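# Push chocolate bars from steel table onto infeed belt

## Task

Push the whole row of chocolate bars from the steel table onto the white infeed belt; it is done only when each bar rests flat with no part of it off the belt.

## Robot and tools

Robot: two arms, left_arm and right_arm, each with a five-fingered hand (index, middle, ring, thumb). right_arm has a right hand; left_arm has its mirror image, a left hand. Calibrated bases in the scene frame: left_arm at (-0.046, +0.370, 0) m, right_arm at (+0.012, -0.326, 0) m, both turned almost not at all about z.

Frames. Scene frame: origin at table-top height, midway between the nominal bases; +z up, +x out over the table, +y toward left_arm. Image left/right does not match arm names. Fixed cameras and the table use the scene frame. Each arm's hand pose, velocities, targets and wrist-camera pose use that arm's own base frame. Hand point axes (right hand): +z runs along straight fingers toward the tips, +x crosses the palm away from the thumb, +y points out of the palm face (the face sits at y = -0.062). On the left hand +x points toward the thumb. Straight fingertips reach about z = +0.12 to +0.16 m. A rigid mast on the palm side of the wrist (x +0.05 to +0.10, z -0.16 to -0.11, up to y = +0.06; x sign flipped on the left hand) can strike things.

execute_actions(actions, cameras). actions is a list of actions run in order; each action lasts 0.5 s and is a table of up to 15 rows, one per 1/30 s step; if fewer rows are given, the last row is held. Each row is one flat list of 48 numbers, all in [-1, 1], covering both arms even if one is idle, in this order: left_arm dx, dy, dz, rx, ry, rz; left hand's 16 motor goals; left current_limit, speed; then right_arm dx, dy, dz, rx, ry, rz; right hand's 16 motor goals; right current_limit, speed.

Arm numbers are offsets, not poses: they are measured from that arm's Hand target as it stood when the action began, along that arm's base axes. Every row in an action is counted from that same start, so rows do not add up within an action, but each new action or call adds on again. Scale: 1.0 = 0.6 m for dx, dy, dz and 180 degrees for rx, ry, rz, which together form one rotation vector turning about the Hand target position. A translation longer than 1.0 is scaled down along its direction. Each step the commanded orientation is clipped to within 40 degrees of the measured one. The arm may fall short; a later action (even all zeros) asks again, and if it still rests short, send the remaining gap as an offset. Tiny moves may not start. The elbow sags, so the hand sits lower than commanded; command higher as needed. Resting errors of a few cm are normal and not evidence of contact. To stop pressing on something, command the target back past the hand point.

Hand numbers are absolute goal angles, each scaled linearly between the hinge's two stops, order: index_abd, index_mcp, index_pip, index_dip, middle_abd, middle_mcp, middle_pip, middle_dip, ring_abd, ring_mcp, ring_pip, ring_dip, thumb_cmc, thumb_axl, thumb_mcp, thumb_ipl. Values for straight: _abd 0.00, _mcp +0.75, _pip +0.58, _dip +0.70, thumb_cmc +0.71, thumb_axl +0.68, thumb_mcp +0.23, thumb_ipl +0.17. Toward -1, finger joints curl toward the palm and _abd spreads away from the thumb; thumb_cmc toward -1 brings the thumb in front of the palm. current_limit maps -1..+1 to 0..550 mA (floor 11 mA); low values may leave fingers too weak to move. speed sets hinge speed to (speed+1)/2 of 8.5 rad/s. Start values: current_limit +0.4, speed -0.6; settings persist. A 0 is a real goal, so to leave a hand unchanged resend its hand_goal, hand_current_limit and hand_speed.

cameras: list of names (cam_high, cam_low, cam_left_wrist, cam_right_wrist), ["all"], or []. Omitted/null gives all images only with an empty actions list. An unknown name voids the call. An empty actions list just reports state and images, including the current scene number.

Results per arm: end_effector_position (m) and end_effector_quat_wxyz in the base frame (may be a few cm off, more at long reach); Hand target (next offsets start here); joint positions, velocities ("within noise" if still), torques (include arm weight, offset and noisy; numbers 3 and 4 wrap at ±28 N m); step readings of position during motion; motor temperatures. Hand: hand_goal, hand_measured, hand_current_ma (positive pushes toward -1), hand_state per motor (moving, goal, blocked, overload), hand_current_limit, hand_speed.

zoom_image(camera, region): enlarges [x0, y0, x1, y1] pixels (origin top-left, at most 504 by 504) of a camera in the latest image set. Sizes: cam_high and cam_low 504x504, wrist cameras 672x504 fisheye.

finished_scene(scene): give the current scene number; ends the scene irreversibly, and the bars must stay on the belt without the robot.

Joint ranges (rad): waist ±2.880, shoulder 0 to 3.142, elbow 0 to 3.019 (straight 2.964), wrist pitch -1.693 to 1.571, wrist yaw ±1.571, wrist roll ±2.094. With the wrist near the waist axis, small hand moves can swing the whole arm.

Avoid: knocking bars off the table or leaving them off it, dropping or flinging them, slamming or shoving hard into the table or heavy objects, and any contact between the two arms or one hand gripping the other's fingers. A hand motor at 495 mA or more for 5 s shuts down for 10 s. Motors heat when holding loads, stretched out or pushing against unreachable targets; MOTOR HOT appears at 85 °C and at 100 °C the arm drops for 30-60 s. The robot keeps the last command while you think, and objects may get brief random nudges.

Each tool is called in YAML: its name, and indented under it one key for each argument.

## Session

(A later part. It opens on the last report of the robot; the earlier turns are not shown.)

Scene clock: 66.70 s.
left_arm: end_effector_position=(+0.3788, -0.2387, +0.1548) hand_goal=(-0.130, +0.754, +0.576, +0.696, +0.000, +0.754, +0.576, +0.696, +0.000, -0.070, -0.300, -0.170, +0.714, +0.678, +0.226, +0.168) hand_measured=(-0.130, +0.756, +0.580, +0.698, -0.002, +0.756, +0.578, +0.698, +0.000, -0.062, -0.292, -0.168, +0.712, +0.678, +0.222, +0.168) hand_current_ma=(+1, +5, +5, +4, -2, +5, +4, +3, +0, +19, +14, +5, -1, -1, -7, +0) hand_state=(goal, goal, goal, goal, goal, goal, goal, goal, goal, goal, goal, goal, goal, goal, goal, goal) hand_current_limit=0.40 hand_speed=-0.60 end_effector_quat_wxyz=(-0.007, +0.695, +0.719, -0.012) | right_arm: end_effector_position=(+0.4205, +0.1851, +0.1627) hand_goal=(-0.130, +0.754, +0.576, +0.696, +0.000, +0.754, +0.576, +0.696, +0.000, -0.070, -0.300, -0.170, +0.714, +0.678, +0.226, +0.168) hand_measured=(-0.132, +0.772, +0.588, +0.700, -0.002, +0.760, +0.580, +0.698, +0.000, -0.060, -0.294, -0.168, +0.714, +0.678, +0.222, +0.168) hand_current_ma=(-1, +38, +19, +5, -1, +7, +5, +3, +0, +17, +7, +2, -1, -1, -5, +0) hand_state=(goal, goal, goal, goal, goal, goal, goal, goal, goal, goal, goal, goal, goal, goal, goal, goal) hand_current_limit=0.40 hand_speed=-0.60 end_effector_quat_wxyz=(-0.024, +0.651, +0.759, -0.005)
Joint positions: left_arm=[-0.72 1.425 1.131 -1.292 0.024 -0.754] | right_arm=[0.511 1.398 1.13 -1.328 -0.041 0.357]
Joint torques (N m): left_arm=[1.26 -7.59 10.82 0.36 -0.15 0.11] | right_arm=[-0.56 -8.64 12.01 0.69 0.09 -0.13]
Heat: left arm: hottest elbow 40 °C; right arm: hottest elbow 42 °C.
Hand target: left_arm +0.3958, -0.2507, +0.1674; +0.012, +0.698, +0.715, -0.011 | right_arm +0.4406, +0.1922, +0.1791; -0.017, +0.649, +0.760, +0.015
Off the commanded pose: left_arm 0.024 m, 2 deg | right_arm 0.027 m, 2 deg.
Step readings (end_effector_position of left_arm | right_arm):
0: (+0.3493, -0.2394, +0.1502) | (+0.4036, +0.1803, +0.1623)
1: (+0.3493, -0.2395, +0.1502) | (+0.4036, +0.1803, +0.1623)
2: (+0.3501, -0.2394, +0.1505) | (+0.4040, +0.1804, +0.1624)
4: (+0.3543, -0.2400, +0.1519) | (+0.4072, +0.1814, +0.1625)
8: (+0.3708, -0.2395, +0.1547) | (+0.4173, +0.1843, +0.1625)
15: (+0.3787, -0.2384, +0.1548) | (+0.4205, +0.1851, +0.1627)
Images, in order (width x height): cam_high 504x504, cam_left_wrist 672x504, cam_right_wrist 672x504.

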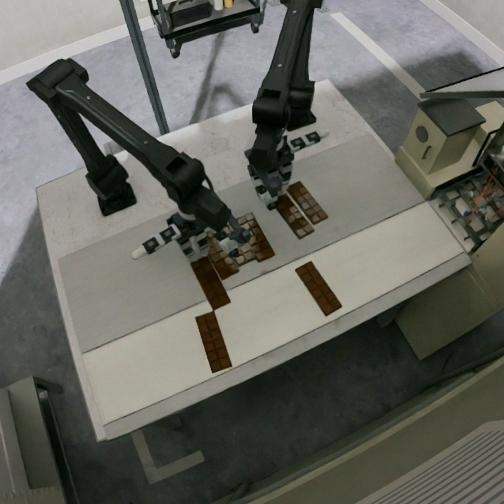

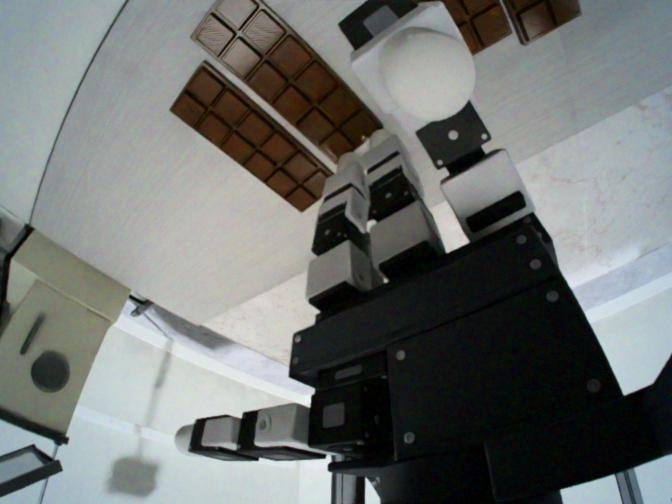

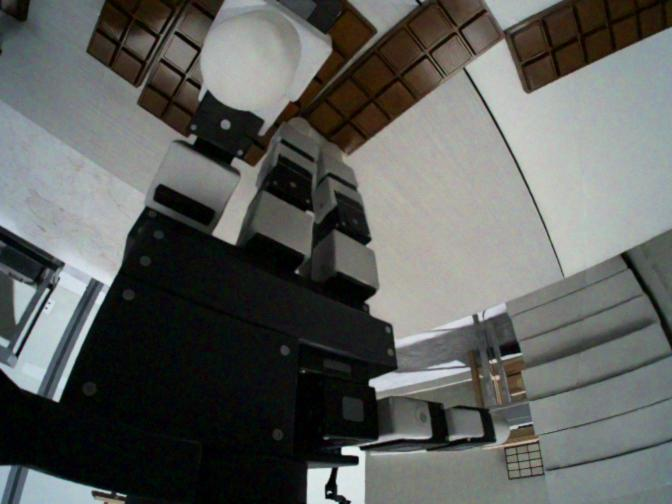

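execute_actions:
  actions:
    - [[0.035,0.005,-0.001,0,0,0.0,-0.13,0.754,0.576,0.696,0,0.754,0.576,0.696,0,-0.07,-0.3,-0.17,0.714,0.678,0.226,0.168,0.4,-0.6,-0.01,0.0,0.05,0,0,0.0,-0.13,0.754,0.576,0.696,0,0.754,0.576,0.696,0,-0.07,-0.3,-0.17,0.714,0.678,0.226,0.168,0.4,-0.6],[0.07,0.011,-0.001,0,0,0,-0.13,0.754,0.576,0.696,0,0.754,0.576,0.696,0,-0.07,-0.3,-0.17,0.714,0.678,0.226,0.168,0.4,-0.6,-0.02,0.0,0.1,0,0,0.0,-0.13,0.754,0.576,0.696,0,0.754,0.576,0.696,0,-0.07,-0.3,-0.17,0.714,0.678,0.226,0.168,0.4,-0.6]]
    - [[0.035,0.005,-0.001,0,0,0.0,-0.13,0.754,0.576,0.696,0,0.754,0.576,0.696,0,-0.07,-0.3,-0.17,0.714,0.678,0.226,0.168,0.4,-0.6,0.07,0.006,0,0,0,0.0,-0.13,0.754,0.576,0.696,0,0.754,0.576,0.696,0,-0.07,-0.3,-0.17,0.714,0.678,0.226,0.168,0.4,-0.6],[0.07,0.011,-0.003,0,0,0,-0.13,0.754,0.576,0.696,0,0.754,0.576,0.696,0,-0.07,-0.3,-0.17,0.714,0.678,0.226,0.168,0.4,-0.6,0.169,0.013,0,0,0,0.0,-0.13,0.754,0.576,0.696,0,0.754,0.576,0.696,0,-0.07,-0.3,-0.17,0.714,0.678,0.226,0.168,0.4,-0.6]]
  cameras: ["cam_high","cam_left_wrist"]

zoom_image:
  camera: "cam_high"
  region: [230, 160, 350, 280]

Scene clock: 71.70 s.
left_arm: end_effector_position=(+0.4654, -0.2299, +0.1574) hand_goal=(-0.130, +0.754, +0.576, +0.696, +0.000, +0.754, +0.576, +0.696, +0.000, -0.070, -0.300, -0.170, +0.714, +0.678, +0.226, +0.168) hand_measured=(-0.130, +0.762, +0.584, +0.698, -0.002, +0.760, +0.580, +0.698, +0.000, -0.062, -0.292, -0.168, +0.712, +0.678, +0.222, +0.168) hand_current_ma=(+0, +17, +15, +5, -1, +10, +8, +3, +0, +19, +14, +5, -1, -1, -7, +0) hand_state=(goal, goal, goal, goal, goal, goal, goal, goal, goal, goal, goal, goal, goal, goal, goal, goal) hand_current_limit=0.40 hand_speed=-0.60 end_effector_quat_wxyz=(+0.004, +0.694, +0.719, -0.013) | right_arm: end_effector_position=(+0.5189, +0.1921, +0.2113) hand_goal=(-0.130, +0.754, +0.576, +0.696, +0.000, +0.754, +0.576, +0.696, +0.000, -0.070, -0.300, -0.170, +0.714, +0.678, +0.226, +0.168) hand_measured=(-0.132, +0.752, +0.578, +0.698, -0.002, +0.752, +0.578, +0.698, +0.000, -0.060, -0.294, -0.168, +0.714, +0.678, +0.222, +0.168) hand_current_ma=(-1, -1, +1, +2, -1, -1, +2, +3, +0, +17, +7, +2, +0, -1, -5, +0) hand_state=(goal, goal, goal, goal, goal, goal, goal, goal, goal, goal, goal, goal, goal, goal, goal, goal) hand_current_limit=0.40 hand_speed=-0.60 end_effector_quat_wxyz=(-0.026, +0.654, +0.756, -0.007)
Joint positions: left_arm=[-0.58 1.573 1.301 -1.297 0.026 -0.615] | right_arm=[0.424 1.613 1.501 -1.494 -0.041 0.279]
Joint torques (N m): left_arm=[1.08 -9.29 10.67 -0.05 -0.12 0.11] | right_arm=[0.56 -14.39 12.25 0.1 0.02 -0.11]
Motor temperatures (°C): left_arm=[31 36 41 30 32 32] | right_arm=[33 34 43 29 31 31]
Heat: left arm: hottest elbow 41 °C; right arm: hottest elbow 43 °C.
Hand target: left_arm +0.4797, -0.2374, +0.1650; +0.012, +0.698, +0.715, -0.011 | right_arm +0.5301, +0.2000, +0.2392; -0.017, +0.649, +0.760, +0.015
Off the commanded pose: left_arm 0.018 m, 1 deg | right_arm 0.031 m, 3 deg.
Step readings (end_effector_position of left_arm | right_arm):
0: (+0.3788, -0.2388, +0.1548) | (+0.4205, +0.1852, +0.1627)
1: (+0.3789, -0.2388, +0.1548) | (+0.4205, +0.1852, +0.1628)
2: (+0.3801, -0.2388, +0.1549) | (+0.4202, +0.1851, +0.1636)
4: (+0.3865, -0.2398, +0.1555) | (+0.4180, +0.1838, +0.1685)
8: (+0.4098, -0.2365, +0.1558) | (+0.4180, +0.1838, +0.1907)
15: (+0.4220, -0.2325, +0.1561) | (+0.4200, +0.1849, +0.2164)
16: (+0.4222, -0.2328, +0.1562) | (+0.4200, +0.1850, +0.2168)
17: (+0.4234, -0.2333, +0.1565) | (+0.4207, +0.1852, +0.2169)
19: (+0.4297, -0.2350, +0.1569) | (+0.4331, +0.1880, +0.2203)
23: (+0.4528, -0.2342, +0.1572) | (+0.4854, +0.1915, +0.2263)
30: (+0.4653, -0.2294, +0.1575) | (+0.5163, +0.1898, +0.2057)
Images, in order (width x height): cam_high 504x504, cam_left_wrist 672x504.

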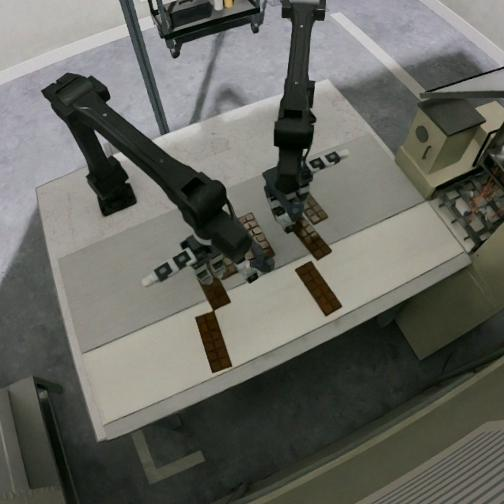

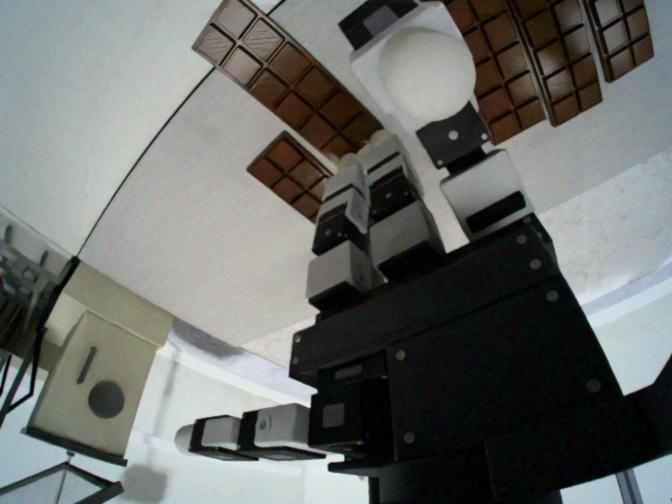

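Scaled by 4.200 from the camera's 504x504 image, which has a finer 720x720 frame.

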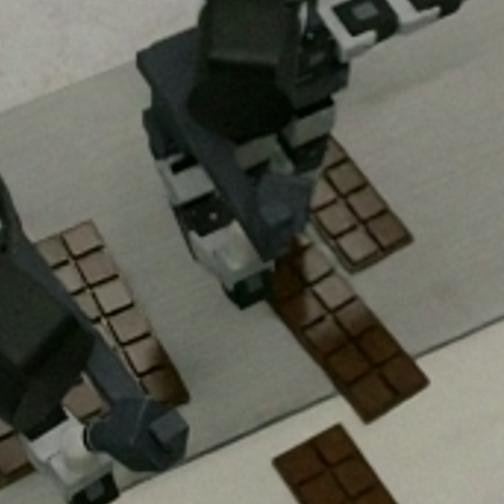

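execute_actions:
  actions: []
  cameras: ["cam_high"]

zoom_image:
  camera: "cam_high"
  region: [190, 130, 310, 250]

Scene clock: 74.63 s.
left_arm: end_effector_position=(+0.4654, -0.2299, +0.1574) hand_goal=(-0.130, +0.754, +0.576, +0.696, +0.000, +0.754, +0.576, +0.696, +0.000, -0.070, -0.300, -0.170, +0.714, +0.678, +0.226, +0.168) hand_measured=(-0.130, +0.762, +0.584, +0.698, -0.002, +0.758, +0.580, +0.698, +0.000, -0.062, -0.292, -0.168, +0.712, +0.678, +0.222, +0.168) hand_current_ma=(+0, +17, +15, +5, -1, +10, +8, +3, +0, +19, +14, +5, -1, -1, -7, +0) hand_state=(goal, goal, goal, goal, goal, goal, goal, goal, goal, goal, goal, goal, goal, goal, goal, goal) hand_current_limit=0.40 hand_speed=-0.60 end_effector_quat_wxyz=(+0.004, +0.694, +0.719, -0.013) | right_arm: end_effector_position=(+0.5189, +0.1921, +0.2113) hand_goal=(-0.130, +0.754, +0.576, +0.696, +0.000, +0.754, +0.576, +0.696, +0.000, -0.070, -0.300, -0.170, +0.714, +0.678, +0.226, +0.168) hand_measured=(-0.132, +0.752, +0.578, +0.698, -0.002, +0.752, +0.578, +0.698, +0.000, -0.060, -0.294, -0.168, +0.714, +0.678, +0.222, +0.168) hand_current_ma=(-1, -1, +1, +2, -1, -1, +2, +3, +0, +17, +7, +2, +0, -1, -5, +0) hand_state=(goal, goal, goal, goal, goal, goal, goal, goal, goal, goal, goal, goal, goal, goal, goal, goal) hand_current_limit=0.40 hand_speed=-0.60 end_effector_quat_wxyz=(-0.026, +0.654, +0.756, -0.007)
Joint positions: left_arm=[-0.58 1.573 1.301 -1.297 0.026 -0.615] | right_arm=[0.424 1.613 1.501 -1.494 -0.041 0.278]
Joint velocities: within noise
Joint torques (N m): left_arm=[1.14 -9.35 10.67 -0.05 -0.12 0.12] | right_arm=[0.44 -14.56 12.34 0.16 0.04 -0.11]
Motor temperatures (°C): left_arm=[31 36 41 30 32 32] | right_arm=[33 34 43 29 31 31]
Heat: left arm: hottest elbow 41 °C; right arm: hottest elbow 43 °C.
Hand target: left_arm +0.4797, -0.2374, +0.1650; +0.012, +0.698, +0.716, -0.011 | right_arm +0.5301, +0.2000, +0.2392; -0.017, +0.649, +0.760, +0.015
Off the commanded pose: left_arm 0.018 m, 1 deg | right_arm 0.031 m, 3 deg.
Images, in order (width x height): cam_high 504x504.

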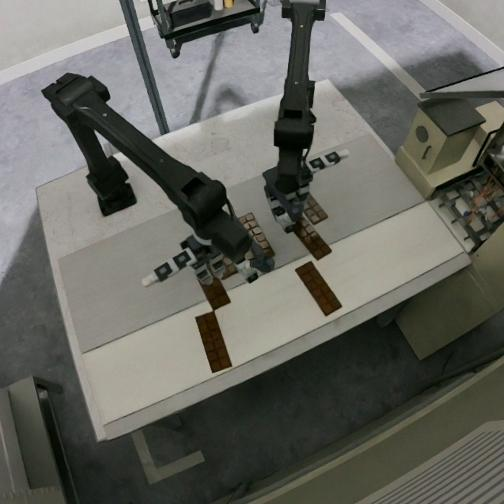

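Scaled by 4.200 from the camera's 504x504 image, which has a finer 720x720 frame.

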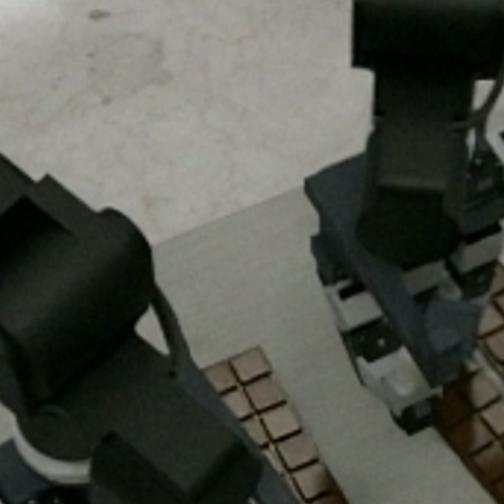

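execute_actions:
  actions:
    - [[0.07,0.011,-0.003,0,0,0,-0.13,0.754,0.576,0.696,0,0.754,0.576,0.696,0,-0.07,-0.3,-0.17,0.714,0.678,0.226,0.168,0.4,-0.6,0.136,0.006,0.0,0,0,0,-0.13,0.754,0.576,0.696,0,0.754,0.576,0.696,0,-0.07,-0.3,-0.17,0.714,0.678,0.226,0.168,0.4,-0.6]]
    - [[0.07,0.011,-0.003,0,0,0,-0.13,0.754,0.576,0.696,0,0.754,0.576,0.696,0,-0.07,-0.3,-0.17,0.714,0.678,0.226,0.168,0.4,-0.6,0.136,0.006,-0.03,0,0,0,-0.13,0.754,0.576,0.696,0,0.754,0.576,0.696,0,-0.07,-0.3,-0.17,0.714,0.678,0.226,0.168,0.4,-0.6]]
  cameras: ["cam_high","cam_right_wrist"]

zoom_image:
  camera: "cam_high"
  region: [190, 230, 310, 350]

Scene clock: 78.87 s.
left_arm: end_effector_position=(+0.5492, -0.2215, +0.1589) hand_goal=(-0.130, +0.754, +0.576, +0.696, +0.000, +0.754, +0.576, +0.696, +0.000, -0.070, -0.300, -0.170, +0.714, +0.678, +0.226, +0.168) hand_measured=(-0.130, +0.760, +0.584, +0.700, +0.000, +0.764, +0.584, +0.698, +0.000, -0.062, -0.292, -0.168, +0.714, +0.678, +0.222, +0.168) hand_current_ma=(-1, +14, +15, +8, +0, +24, +15, +4, +0, +19, +14, +5, -1, -1, -7, +0) hand_state=(goal, goal, goal, goal, goal, goal, goal, goal, goal, goal, goal, goal, goal, goal, goal, goal) hand_current_limit=0.40 hand_speed=-0.60 end_effector_quat_wxyz=(+0.008, +0.696, +0.718, -0.013) | right_arm: end_effector_position=(+0.6834, +0.2037, +0.1906) hand_goal=(-0.130, +0.754, +0.576, +0.696, +0.000, +0.754, +0.576, +0.696, +0.000, -0.070, -0.300, -0.170, +0.714, +0.678, +0.226, +0.168) hand_measured=(-0.132, +0.752, +0.578, +0.698, -0.002, +0.752, +0.578, +0.698, +0.000, -0.060, -0.294, -0.168, +0.714, +0.678, +0.222, +0.168) hand_current_ma=(-1, -1, +1, +2, -1, -1, +1, +3, +0, +17, +7, +2, +0, -1, -5, +0) hand_state=(goal, goal, goal, goal, goal, goal, goal, goal, goal, goal, goal, goal, goal, goal, goal, goal) hand_current_limit=0.40 hand_speed=-0.60 end_effector_quat_wxyz=(-0.028, +0.652, +0.757, -0.006)
Joint positions: left_arm=[-0.477 1.739 1.514 -1.339 0.029 -0.508] | right_arm=[0.333 2.064 2.091 -1.637 -0.042 0.183]
Joint torques (N m): left_arm=[1.44 -11.28 10.61 -0.05 -0.15 0.12] | right_arm=[0.15 -21.66 12.26 0.06 0.03 -0.11]
Heat: left arm: hottest elbow 41 °C; right arm: hottest elbow 44 °C.
Hand target: left_arm +0.5637, -0.2242, +0.1614; +0.012, +0.698, +0.716, -0.011 | right_arm +0.6934, +0.2070, +0.2214; -0.017, +0.649, +0.760, +0.015
Off the commanded pose: left_arm 0.015 m, 1 deg | right_arm 0.032 m, 3 deg.
Step readings (end_effector_position of left_arm | right_arm):
0: (+0.4654, -0.2299, +0.1574) | (+0.5189, +0.1921, +0.2113)
1: (+0.4657, -0.2302, +0.1575) | (+0.5192, +0.1923, +0.2116)
2: (+0.4672, -0.2295, +0.1576) | (+0.5215, +0.1927, +0.2130)
4: (+0.4753, -0.2312, +0.1578) | (+0.5358, +0.1969, +0.2190)
8: (+0.4975, -0.2301, +0.1584) | (+0.5809, +0.2023, +0.2278)
15: (+0.5072, -0.2254, +0.1584) | (+0.5987, +0.1967, +0.2082)
16: (+0.5076, -0.2256, +0.1586) | (+0.5987, +0.1968, +0.2064)
17: (+0.5092, -0.2251, +0.1587) | (+0.6015, +0.1975, +0.2060)
19: (+0.5176, -0.2270, +0.1585) | (+0.6189, +0.2009, +0.2096)
23: (+0.5392, -0.2268, +0.1590) | (+0.6613, +0.2093, +0.2125)
30: (+0.5490, -0.2214, +0.1591) | (+0.6799, +0.2036, +0.1874)
Images, in order (width x height): cam_high 504x504, cam_right_wrist 672x504.

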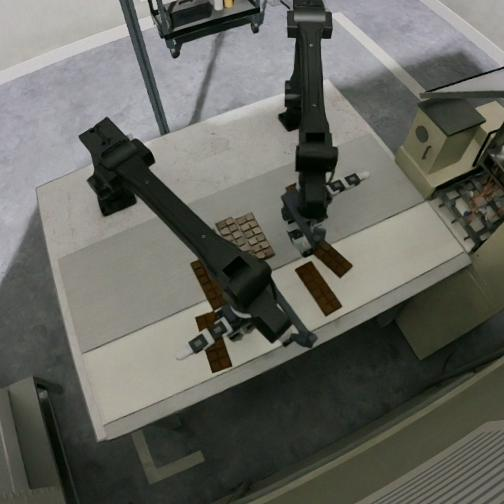

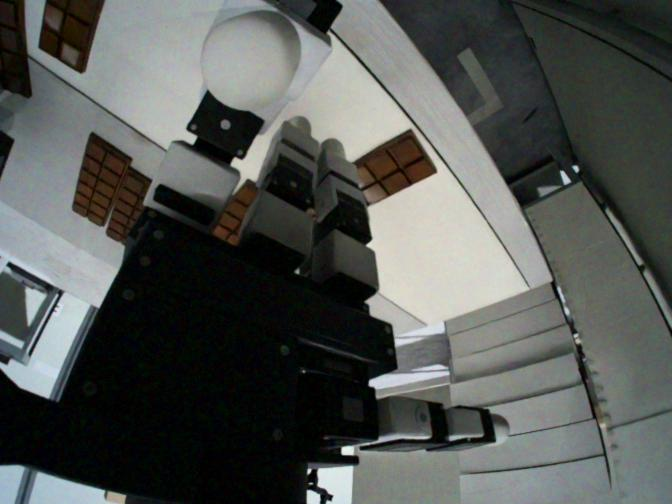

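Scaled by 4.200 from the camera's 504x504 image, which has a finer 720x720 frame.

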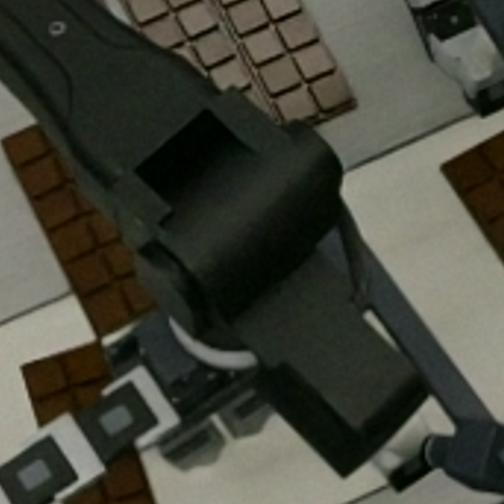

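execute_actions:
  actions:
    - [[0.07,0.011,-0.003,0,0,0,-0.13,0.754,0.576,0.696,0,0.754,0.576,0.696,0,-0.07,-0.3,-0.17,0.714,0.678,0.226,0.168,0.4,-0.6,-0.083,0.0,-0.03,0,0,0,-0.13,0.754,0.576,0.696,0,0.754,0.576,0.696,0,-0.07,-0.3,-0.17,0.714,0.678,0.226,0.168,0.4,-0.6]]
    - [[0.025,0.004,-0.002,0,0,0,-0.13,0.754,0.576,0.696,0,0.754,0.576,0.696,0,-0.07,-0.3,-0.17,0.714,0.678,0.226,0.168,0.4,-0.6,0,0.0,-0.025,0,0,0,-0.13,0.754,0.576,0.696,0,0.754,0.576,0.696,0,-0.07,-0.3,-0.17,0.714,0.678,0.226,0.168,0.4,-0.6]]
  cameras: ["cam_high","cam_left_wrist","cam_right_wrist"]

zoom_image:
  camera: "cam_high"
  region: [250, 190, 370, 310]

zoom_image:
  camera: "cam_right_wrist"
  region: [150, 50, 450, 350]

Scene clock: 81.80 s.
left_arm: end_effector_position=(+0.6054, -0.2177, +0.1596) hand_goal=(-0.130, +0.754, +0.576, +0.696, +0.000, +0.754, +0.576, +0.696, +0.000, -0.070, -0.300, -0.170, +0.714, +0.678, +0.226, +0.168) hand_measured=(-0.132, +0.756, +0.580, +0.700, -0.004, +0.772, +0.588, +0.700, +0.000, -0.062, -0.292, -0.168, +0.714, +0.678, +0.222, +0.168) hand_current_ma=(-2, +4, +6, +5, -6, +52, +27, +9, +0, +19, +14, +5, -1, -1, -7, +0) hand_state=(goal, goal, goal, goal, goal, goal, goal, goal, goal, goal, goal, goal, goal, goal, goal, goal) hand_current_limit=0.40 hand_speed=-0.60 end_effector_quat_wxyz=(+0.010, +0.698, +0.716, -0.013) | right_arm: end_effector_position=(+0.6415, +0.2024, +0.1749) hand_goal=(-0.130, +0.754, +0.576, +0.696, +0.000, +0.754, +0.576, +0.696, +0.000, -0.070, -0.300, -0.170, +0.714, +0.678, +0.226, +0.168) hand_measured=(-0.132, +0.752, +0.578, +0.698, -0.002, +0.752, +0.578, +0.698, +0.000, -0.060, -0.294, -0.168, +0.714, +0.678, +0.222, +0.168) hand_current_ma=(-1, -2, +1, +2, -1, -2, +1, +3, +0, +16, +7, +2, +0, -1, -5, +0) hand_state=(goal, goal, goal, goal, goal, goal, goal, goal, goal, goal, goal, goal, goal, goal, goal, goal) hand_current_limit=0.40 hand_speed=-0.60 end_effector_quat_wxyz=(-0.025, +0.648, +0.761, +0.000)
Joint positions: left_arm=[-0.425 1.862 1.69 -1.388 0.032 -0.45] | right_arm=[0.352 1.93 1.837 -1.502 -0.044 0.192]
Joint torques (N m): left_arm=[1.79 -12.98 10.65 -0.02 -0.23 0.11] | right_arm=[0.73 -20.13 8.61 1.02 0.09 0.08]
Heat: left arm: hottest elbow 41 °C; right arm: hottest elbow 44 °C.
Hand target: left_arm +0.6208, -0.2152, +0.1584; +0.012, +0.698, +0.716, -0.011 | right_arm +0.6435, +0.2071, +0.1882; -0.017, +0.649, +0.760, +0.015
Off the commanded pose: left_arm 0.016 m, 0 deg | right_arm 0.014 m, 2 deg.
Step readings (end_effector_position of left_arm | right_arm):
0: (+0.5492, -0.2215, +0.1589) | (+0.6834, +0.2037, +0.1906)
1: (+0.5495, -0.2214, +0.1590) | (+0.6834, +0.2037, +0.1906)
2: (+0.5513, -0.2208, +0.1593) | (+0.6823, +0.2034, +0.1896)
4: (+0.5594, -0.2229, +0.1595) | (+0.6736, +0.2026, +0.1847)
8: (+0.5822, -0.2226, +0.1599) | (+0.6485, +0.1966, +0.1760)
15: (+0.5914, -0.2173, +0.1597) | (+0.6432, +0.2009, +0.1854)
16: (+0.5916, -0.2174, +0.1599) | (+0.6433, +0.2009, +0.1863)
17: (+0.5924, -0.2171, +0.1598) | (+0.6434, +0.2015, +0.1865)
19: (+0.5951, -0.2175, +0.1593) | (+0.6433, +0.2028, +0.1852)
23: (+0.6023, -0.2183, +0.1595) | (+0.6417, +0.2025, +0.1776)
30: (+0.6053, -0.2176, +0.1596) | (+0.6414, +0.2023, +0.1748)
Images, in order (width x height): cam_high 504x504, cam_left_wrist 672x504, cam_right_wrist 672x504.

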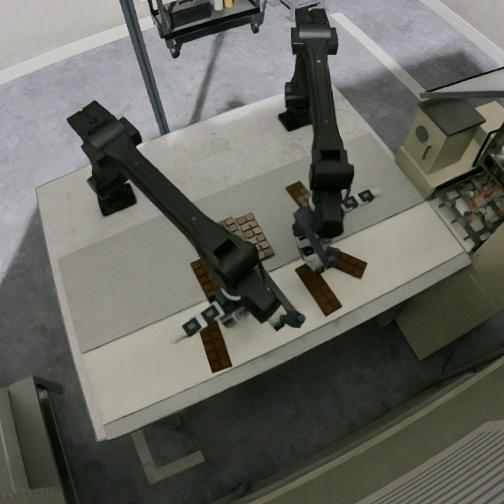

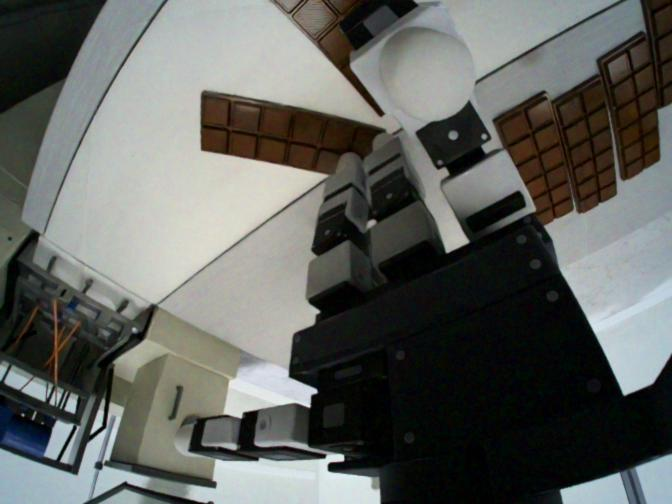

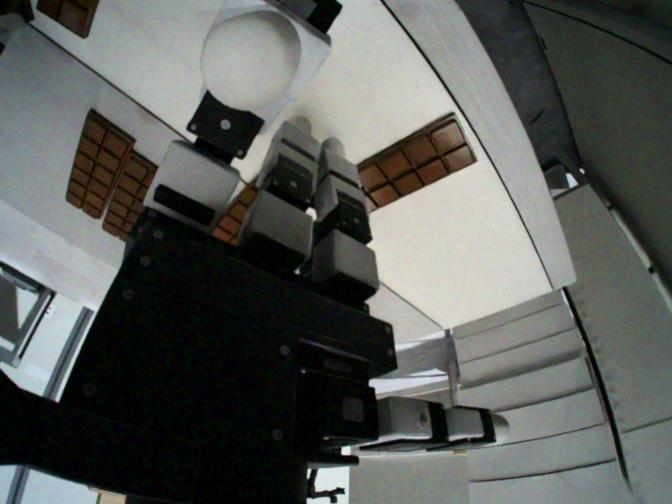

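Scaled by 4.200 from the camera's 504x504 image, which has a finer 720x720 frame.

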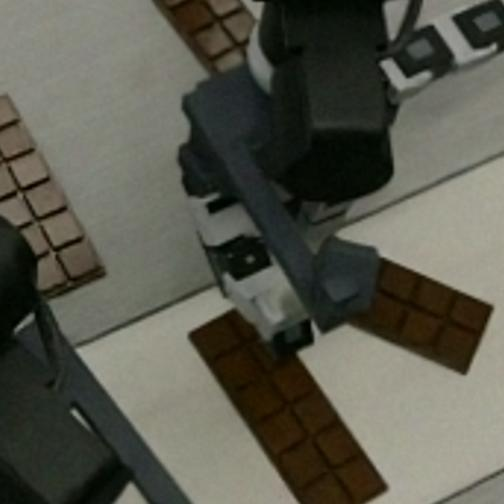

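Scaled by 1.680 from the camera's 672x504 image, which has a finer 960x720 frame.

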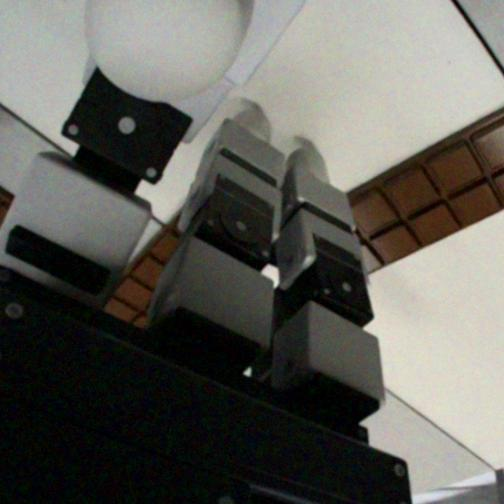

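zoom_image:
  camera: "cam_left_wrist"
  region: [180, 20, 480, 320]

zoom_image:
  camera: "cam_high"
  region: [290, 220, 380, 310]

Scaled by 1.680 from the camera's 672x504 image, which has a finer 960x720 frame.

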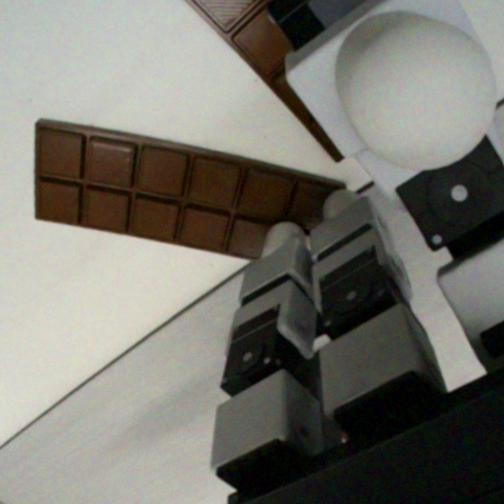

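Scaled by 5.600 from the camera's 504x504 image, which has a finer 720x720 frame.

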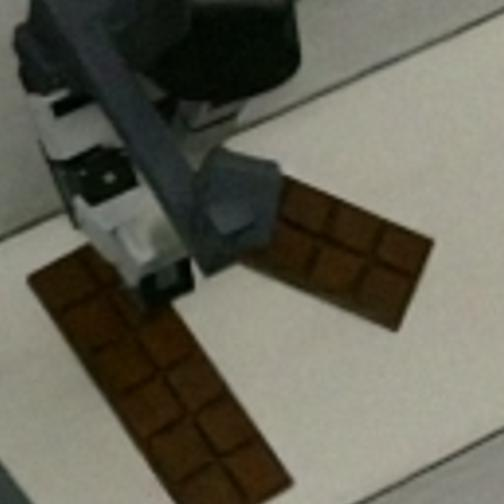

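zoom_image:
  camera: "cam_left_wrist"
  region: [310, 90, 430, 210]

Scaled by 4.200 from the camera's 672x504 image, which has a finer 960x720 frame.

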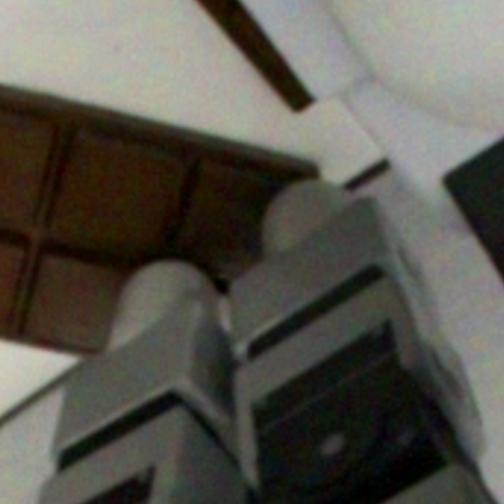

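execute_actions:
  actions:
    - [[0,0,0.04,0,0,0,-0.13,0.754,0.576,0.696,0,0.754,0.576,0.696,0,-0.07,-0.3,-0.17,0.714,0.678,0.226,0.168,0.4,-0.6,0,0.0,-0.012,0,0,0,-0.13,0.754,0.576,0.696,0,0.754,0.576,0.696,0,-0.07,-0.3,-0.17,0.714,0.678,0.226,0.168,0.4,-0.6],[0,0.01,0.09,0,0,0,-0.13,0.754,0.576,0.696,0,0.754,0.576,0.696,0,-0.07,-0.3,-0.17,0.714,0.678,0.226,0.168,0.4,-0.6,0,0.0,-0.024,0,0,0,-0.13,0.754,0.576,0.696,0,0.754,0.576,0.696,0,-0.07,-0.3,-0.17,0.714,0.678,0.226,0.168,0.4,-0.6]]
    - [[0.1,0.19,0,0,0,0,-0.13,0.754,0.576,0.696,0,0.754,0.576,0.696,0,-0.07,-0.3,-0.17,0.714,0.678,0.226,0.168,0.4,-0.6,0,-0.015,0,0,0,0,-0.13,0.754,0.576,0.696,0,0.754,0.576,0.696,0,-0.07,-0.3,-0.17,0.714,0.678,0.226,0.168,0.4,-0.6]]
  cameras: ["cam_high","cam_left_wrist","cam_right_wrist"]

zoom_image:
  camera: "cam_high"
  region: [190, 190, 310, 310]

zoom_image:
  camera: "cam_high"
  region: [290, 220, 380, 310]

Scene clock: 91.77 s.
left_arm: end_effector_position=(+0.6665, -0.0950, +0.1993) hand_goal=(-0.130, +0.754, +0.576, +0.696, +0.000, +0.754, +0.576, +0.696, +0.000, -0.070, -0.300, -0.170, +0.714, +0.678, +0.226, +0.168) hand_measured=(-0.132, +0.754, +0.578, +0.700, -0.002, +0.754, +0.578, +0.698, +0.000, -0.062, -0.294, -0.168, +0.714, +0.678, +0.222, +0.168) hand_current_ma=(-1, +0, +3, +5, -2, +0, +3, +4, +0, +19, +14, +5, -1, -1, -7, +0) hand_state=(goal, goal, goal, goal, goal, goal, goal, goal, goal, goal, goal, goal, goal, goal, goal, goal) hand_current_limit=0.40 hand_speed=-0.60 end_effector_quat_wxyz=(+0.002, +0.695, +0.719, -0.018) | right_arm: end_effector_position=(+0.6419, +0.2025, +0.1674) hand_goal=(-0.130, +0.754, +0.576, +0.696, +0.000, +0.754, +0.576, +0.696, +0.000, -0.070, -0.300, -0.170, +0.714, +0.678, +0.226, +0.168) hand_measured=(-0.132, +0.752, +0.576, +0.698, -0.002, +0.752, +0.576, +0.698, +0.000, -0.060, -0.294, -0.168, +0.714, +0.678, +0.222, +0.168) hand_current_ma=(-1, -3, +0, +1, -1, -3, +0, +1, +0, +16, +7, +2, +0, -1, -5, +0) hand_state=(goal, goal, goal, goal, goal, goal, goal, goal, goal, goal, goal, goal, goal, goal, goal, goal) hand_current_limit=0.40 hand_speed=-0.60 end_effector_quat_wxyz=(-0.021, +0.648, +0.761, +0.007)
Joint positions: left_arm=[-0.194 1.925 1.891 -1.553 0.032 -0.228] | right_arm=[0.352 1.922 1.803 -1.459 -0.044 0.192]
Joint torques (N m): left_arm=[1.03 -14.68 11.32 -0.24 -0.1 0.09] | right_arm=[-0.38 -19.72 7.71 0.84 0.09 -0.07]
Heat: left arm: hottest elbow 42 °C; right arm: hottest elbow 43 °C.
Hand target: left_arm +0.6807, -0.0953, +0.2122; +0.012, +0.698, +0.715, -0.012 | right_arm +0.6435, +0.1981, +0.1737; -0.017, +0.649, +0.760, +0.015
Off the commanded pose: left_arm 0.019 m, 1 deg | right_arm 0.008 m, 1 deg.
Step readings (end_effector_position of left_arm | right_arm):
0: (+0.6054, -0.2178, +0.1596) | (+0.6415, +0.2024, +0.1749)
1: (+0.6054, -0.2177, +0.1597) | (+0.6415, +0.2024, +0.1749)
2: (+0.6052, -0.2177, +0.1605) | (+0.6417, +0.2025, +0.1746)
4: (+0.6035, -0.2161, +0.1633) | (+0.6425, +0.2027, +0.1725)
8: (+0.6048, -0.2119, +0.1791) | (+0.6419, +0.2025, +0.1669)
15: (+0.6093, -0.2087, +0.1929) | (+0.6429, +0.2029, +0.1676)
16: (+0.6092, -0.2077, +0.1928) | (+0.6429, +0.2029, +0.1676)
17: (+0.6112, -0.2030, +0.1929) | (+0.6428, +0.2028, +0.1671)
19: (+0.6169, -0.1923, +0.1938) | (+0.6424, +0.2027, +0.1673)
23: (+0.6421, -0.1285, +0.2003) | (+0.6420, +0.2025, +0.1675)
30: (+0.6696, -0.0571, +0.2058) | (+0.6419, +0.2025, +0.1674)
Images, in order (width x height): cam_high 504x504, cam_left_wrist 672x504, cam_right_wrist 672x504.

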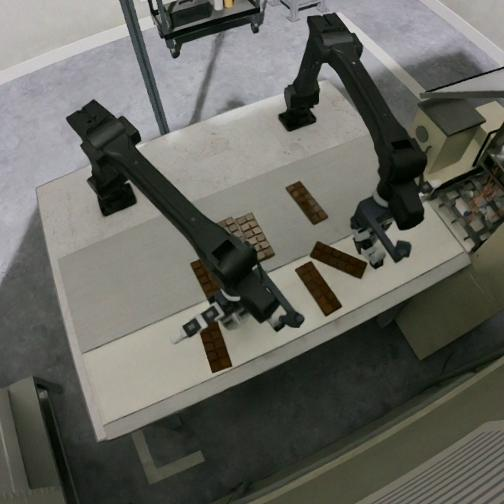

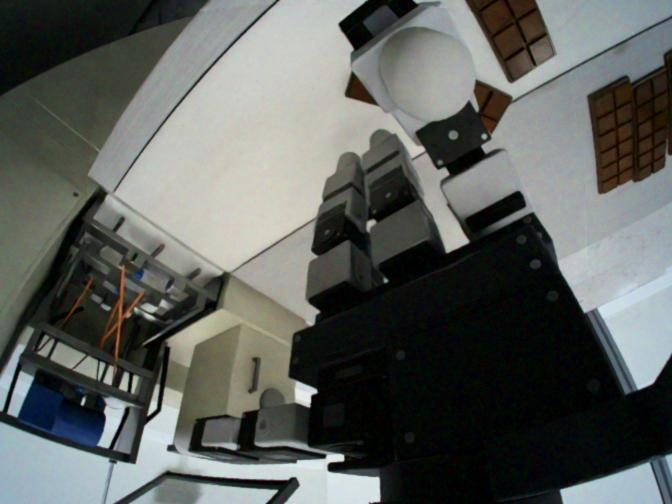

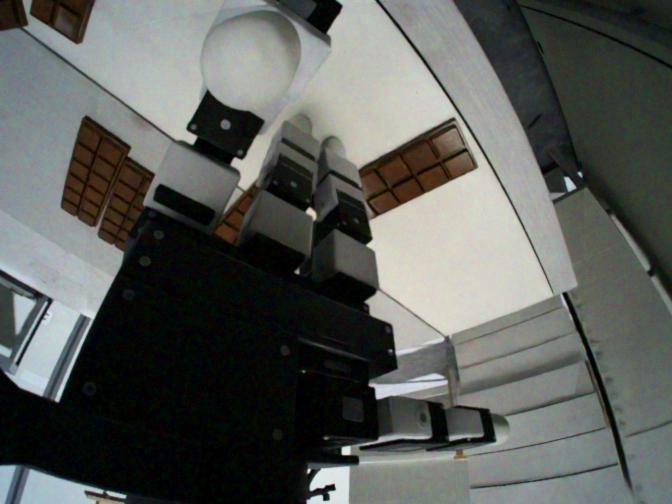

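Scaled by 4.200 from the camera's 504x504 image, which has a finer 720x720 frame.

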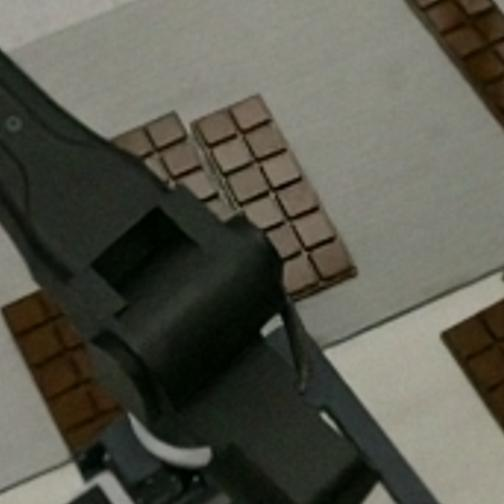

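Scaled by 5.600 from the camera's 504x504 image, which has a finer 720x720 frame.

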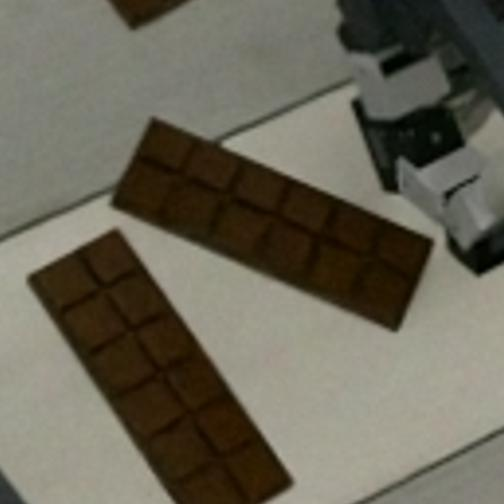

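execute_actions:
  actions:
    - [[-0.04,0.025,-0.04,0,0,0,-0.13,0.754,0.576,0.696,0,0.754,0.576,0.696,0,-0.07,-0.3,-0.17,0.714,0.678,0.226,0.168,0.4,-0.6,0,-0.015,-0.012,0,0,0,-0.13,0.754,0.576,0.696,0,0.754,0.576,0.696,0,-0.07,-0.3,-0.17,0.714,0.678,0.226,0.168,0.4,-0.6]]
    - [[0,0,-0.047,0,0,0,-0.13,0.754,0.576,0.696,0,0.754,0.576,0.696,0,-0.07,-0.3,-0.17,0.714,0.678,0.226,0.168,0.4,-0.6,0,-0.03,0,0,0,0,-0.13,0.754,0.576,0.696,0,0.754,0.576,0.696,0,-0.07,-0.3,-0.17,0.714,0.678,0.226,0.168,0.4,-0.6]]
  cameras: ["cam_high","cam_left_wrist","cam_right_wrist"]

zoom_image:
  camera: "cam_right_wrist"
  region: [280, 90, 400, 210]

zoom_image:
  camera: "cam_high"
  region: [310, 200, 430, 320]

Scene clock: 97.53 s.
left_arm: end_effector_position=(+0.6527, -0.0837, +0.1512) hand_goal=(-0.130, +0.754, +0.576, +0.696, +0.000, +0.754, +0.576, +0.696, +0.000, -0.070, -0.300, -0.170, +0.714, +0.678, +0.226, +0.168) hand_measured=(-0.132, +0.754, +0.578, +0.698, -0.002, +0.754, +0.578, +0.698, +0.000, -0.062, -0.294, -0.168, +0.714, +0.678, +0.222, +0.168) hand_current_ma=(-1, +0, +3, +5, -2, -1, +3, +4, +0, +19, +14, +5, -1, -1, -7, +0) hand_state=(goal, goal, goal, goal, goal, goal, goal, goal, goal, goal, goal, goal, goal, goal, goal, goal) hand_current_limit=0.40 hand_speed=-0.60 end_effector_quat_wxyz=(+0.001, +0.696, +0.718, -0.018) | right_arm: end_effector_position=(+0.6407, +0.1860, +0.1675) hand_goal=(-0.130, +0.754, +0.576, +0.696, +0.000, +0.754, +0.576, +0.696, +0.000, -0.070, -0.300, -0.170, +0.714, +0.678, +0.226, +0.168) hand_measured=(-0.158, +0.748, +0.574, +0.696, -0.018, +0.748, +0.574, +0.696, +0.000, -0.060, -0.294, -0.168, +0.714, +0.678, +0.222, +0.168) hand_current_ma=(-50, -7, -2, +0, -27, -7, -2, +0, +0, +16, +7, +2, +0, -1, -5, +0) hand_state=(blocked, goal, goal, goal, goal, goal, goal, goal, goal, goal, goal, goal, goal, goal, goal, goal) hand_current_limit=0.40 hand_speed=-0.60 end_effector_quat_wxyz=(-0.024, +0.645, +0.764, +0.018)
Joint positions: left_arm=[-0.179 1.896 1.722 -1.415 0.032 -0.209] | right_arm=[0.321 1.893 1.757 -1.429 -0.059 0.152]
Joint torques (N m): left_arm=[1.38 -15.85 7.66 0.57 -0.09 0.11] | right_arm=[-1.49 -18.73 7.45 0.83 0.67 -0.09]
Heat: left arm: hottest elbow 42 °C; right arm: hottest elbow 43 °C.
Hand target: left_arm +0.6567, -0.0802, +0.1602; +0.012, +0.698, +0.716, -0.011 | right_arm +0.6435, +0.1712, +0.1667; -0.017, +0.649, +0.760, +0.015
Off the commanded pose: left_arm 0.011 m, 2 deg | right_arm 0.015 m, 1 deg.
Step readings (end_effector_position of left_arm | right_arm):
0: (+0.6665, -0.0947, +0.1993) | (+0.6419, +0.2025, +0.1674)
1: (+0.6666, -0.0947, +0.1993) | (+0.6419, +0.2025, +0.1677)
2: (+0.6666, -0.0948, +0.1988) | (+0.6420, +0.2020, +0.1671)
4: (+0.6655, -0.0933, +0.1943) | (+0.6414, +0.2016, +0.1674)
8: (+0.6549, -0.0892, +0.1766) | (+0.6409, +0.2001, +0.1678)
15: (+0.6527, -0.0853, +0.1671) | (+0.6407, +0.1999, +0.1677)
16: (+0.6532, -0.0845, +0.1672) | (+0.6408, +0.2000, +0.1677)
17: (+0.6538, -0.0843, +0.1671) | (+0.6408, +0.1994, +0.1677)
19: (+0.6545, -0.0840, +0.1646) | (+0.6401, +0.1982, +0.1678)
23: (+0.6524, -0.0836, +0.1545) | (+0.6399, +0.1910, +0.1677)
30: (+0.6523, -0.0836, +0.1511) | (+0.6407, +0.1858, +0.1675)
Images, in order (width x height): cam_high 504x504, cam_left_wrist 672x504, cam_right_wrist 672x504.

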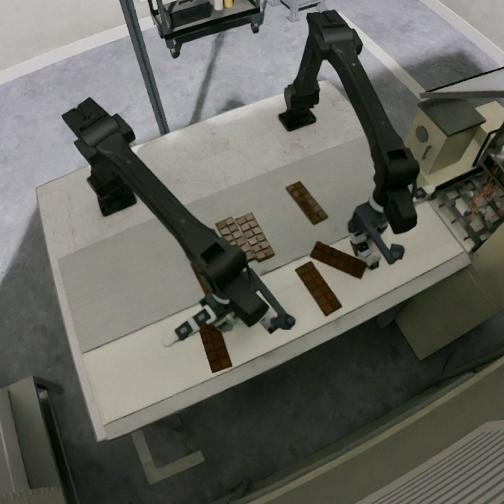

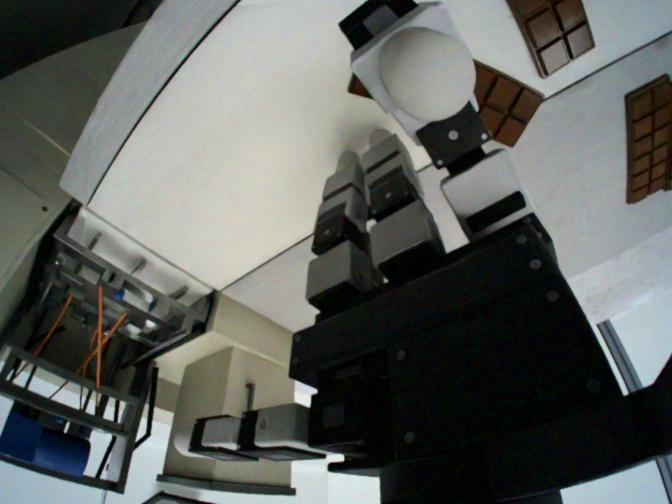

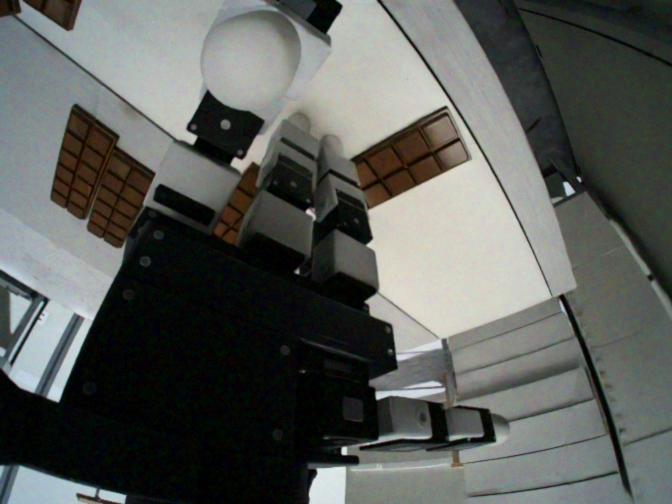

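Scaled by 4.200 from the camera's 672x504 image, which has a finer 960x720 frame.

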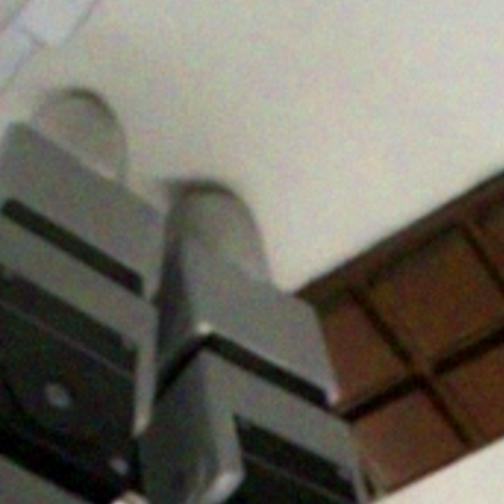

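Scaled by 4.200 from the camera's 504x504 image, which has a finer 720x720 frame.

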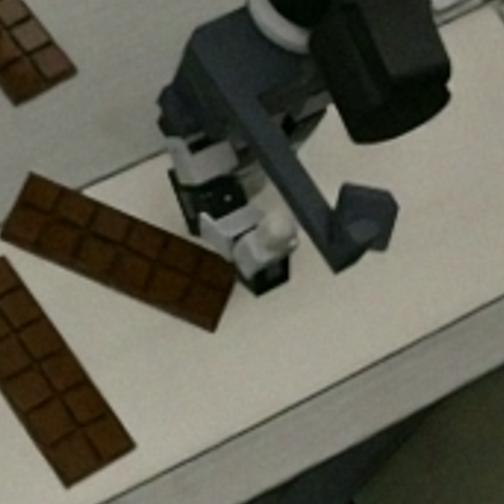

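zoom_image:
  camera: "cam_high"
  region: [170, 250, 290, 370]

Scaled by 4.200 from the camera's 504x504 image, which has a finer 720x720 frame.

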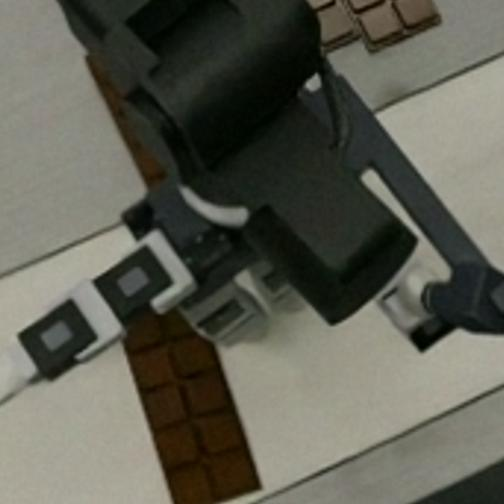

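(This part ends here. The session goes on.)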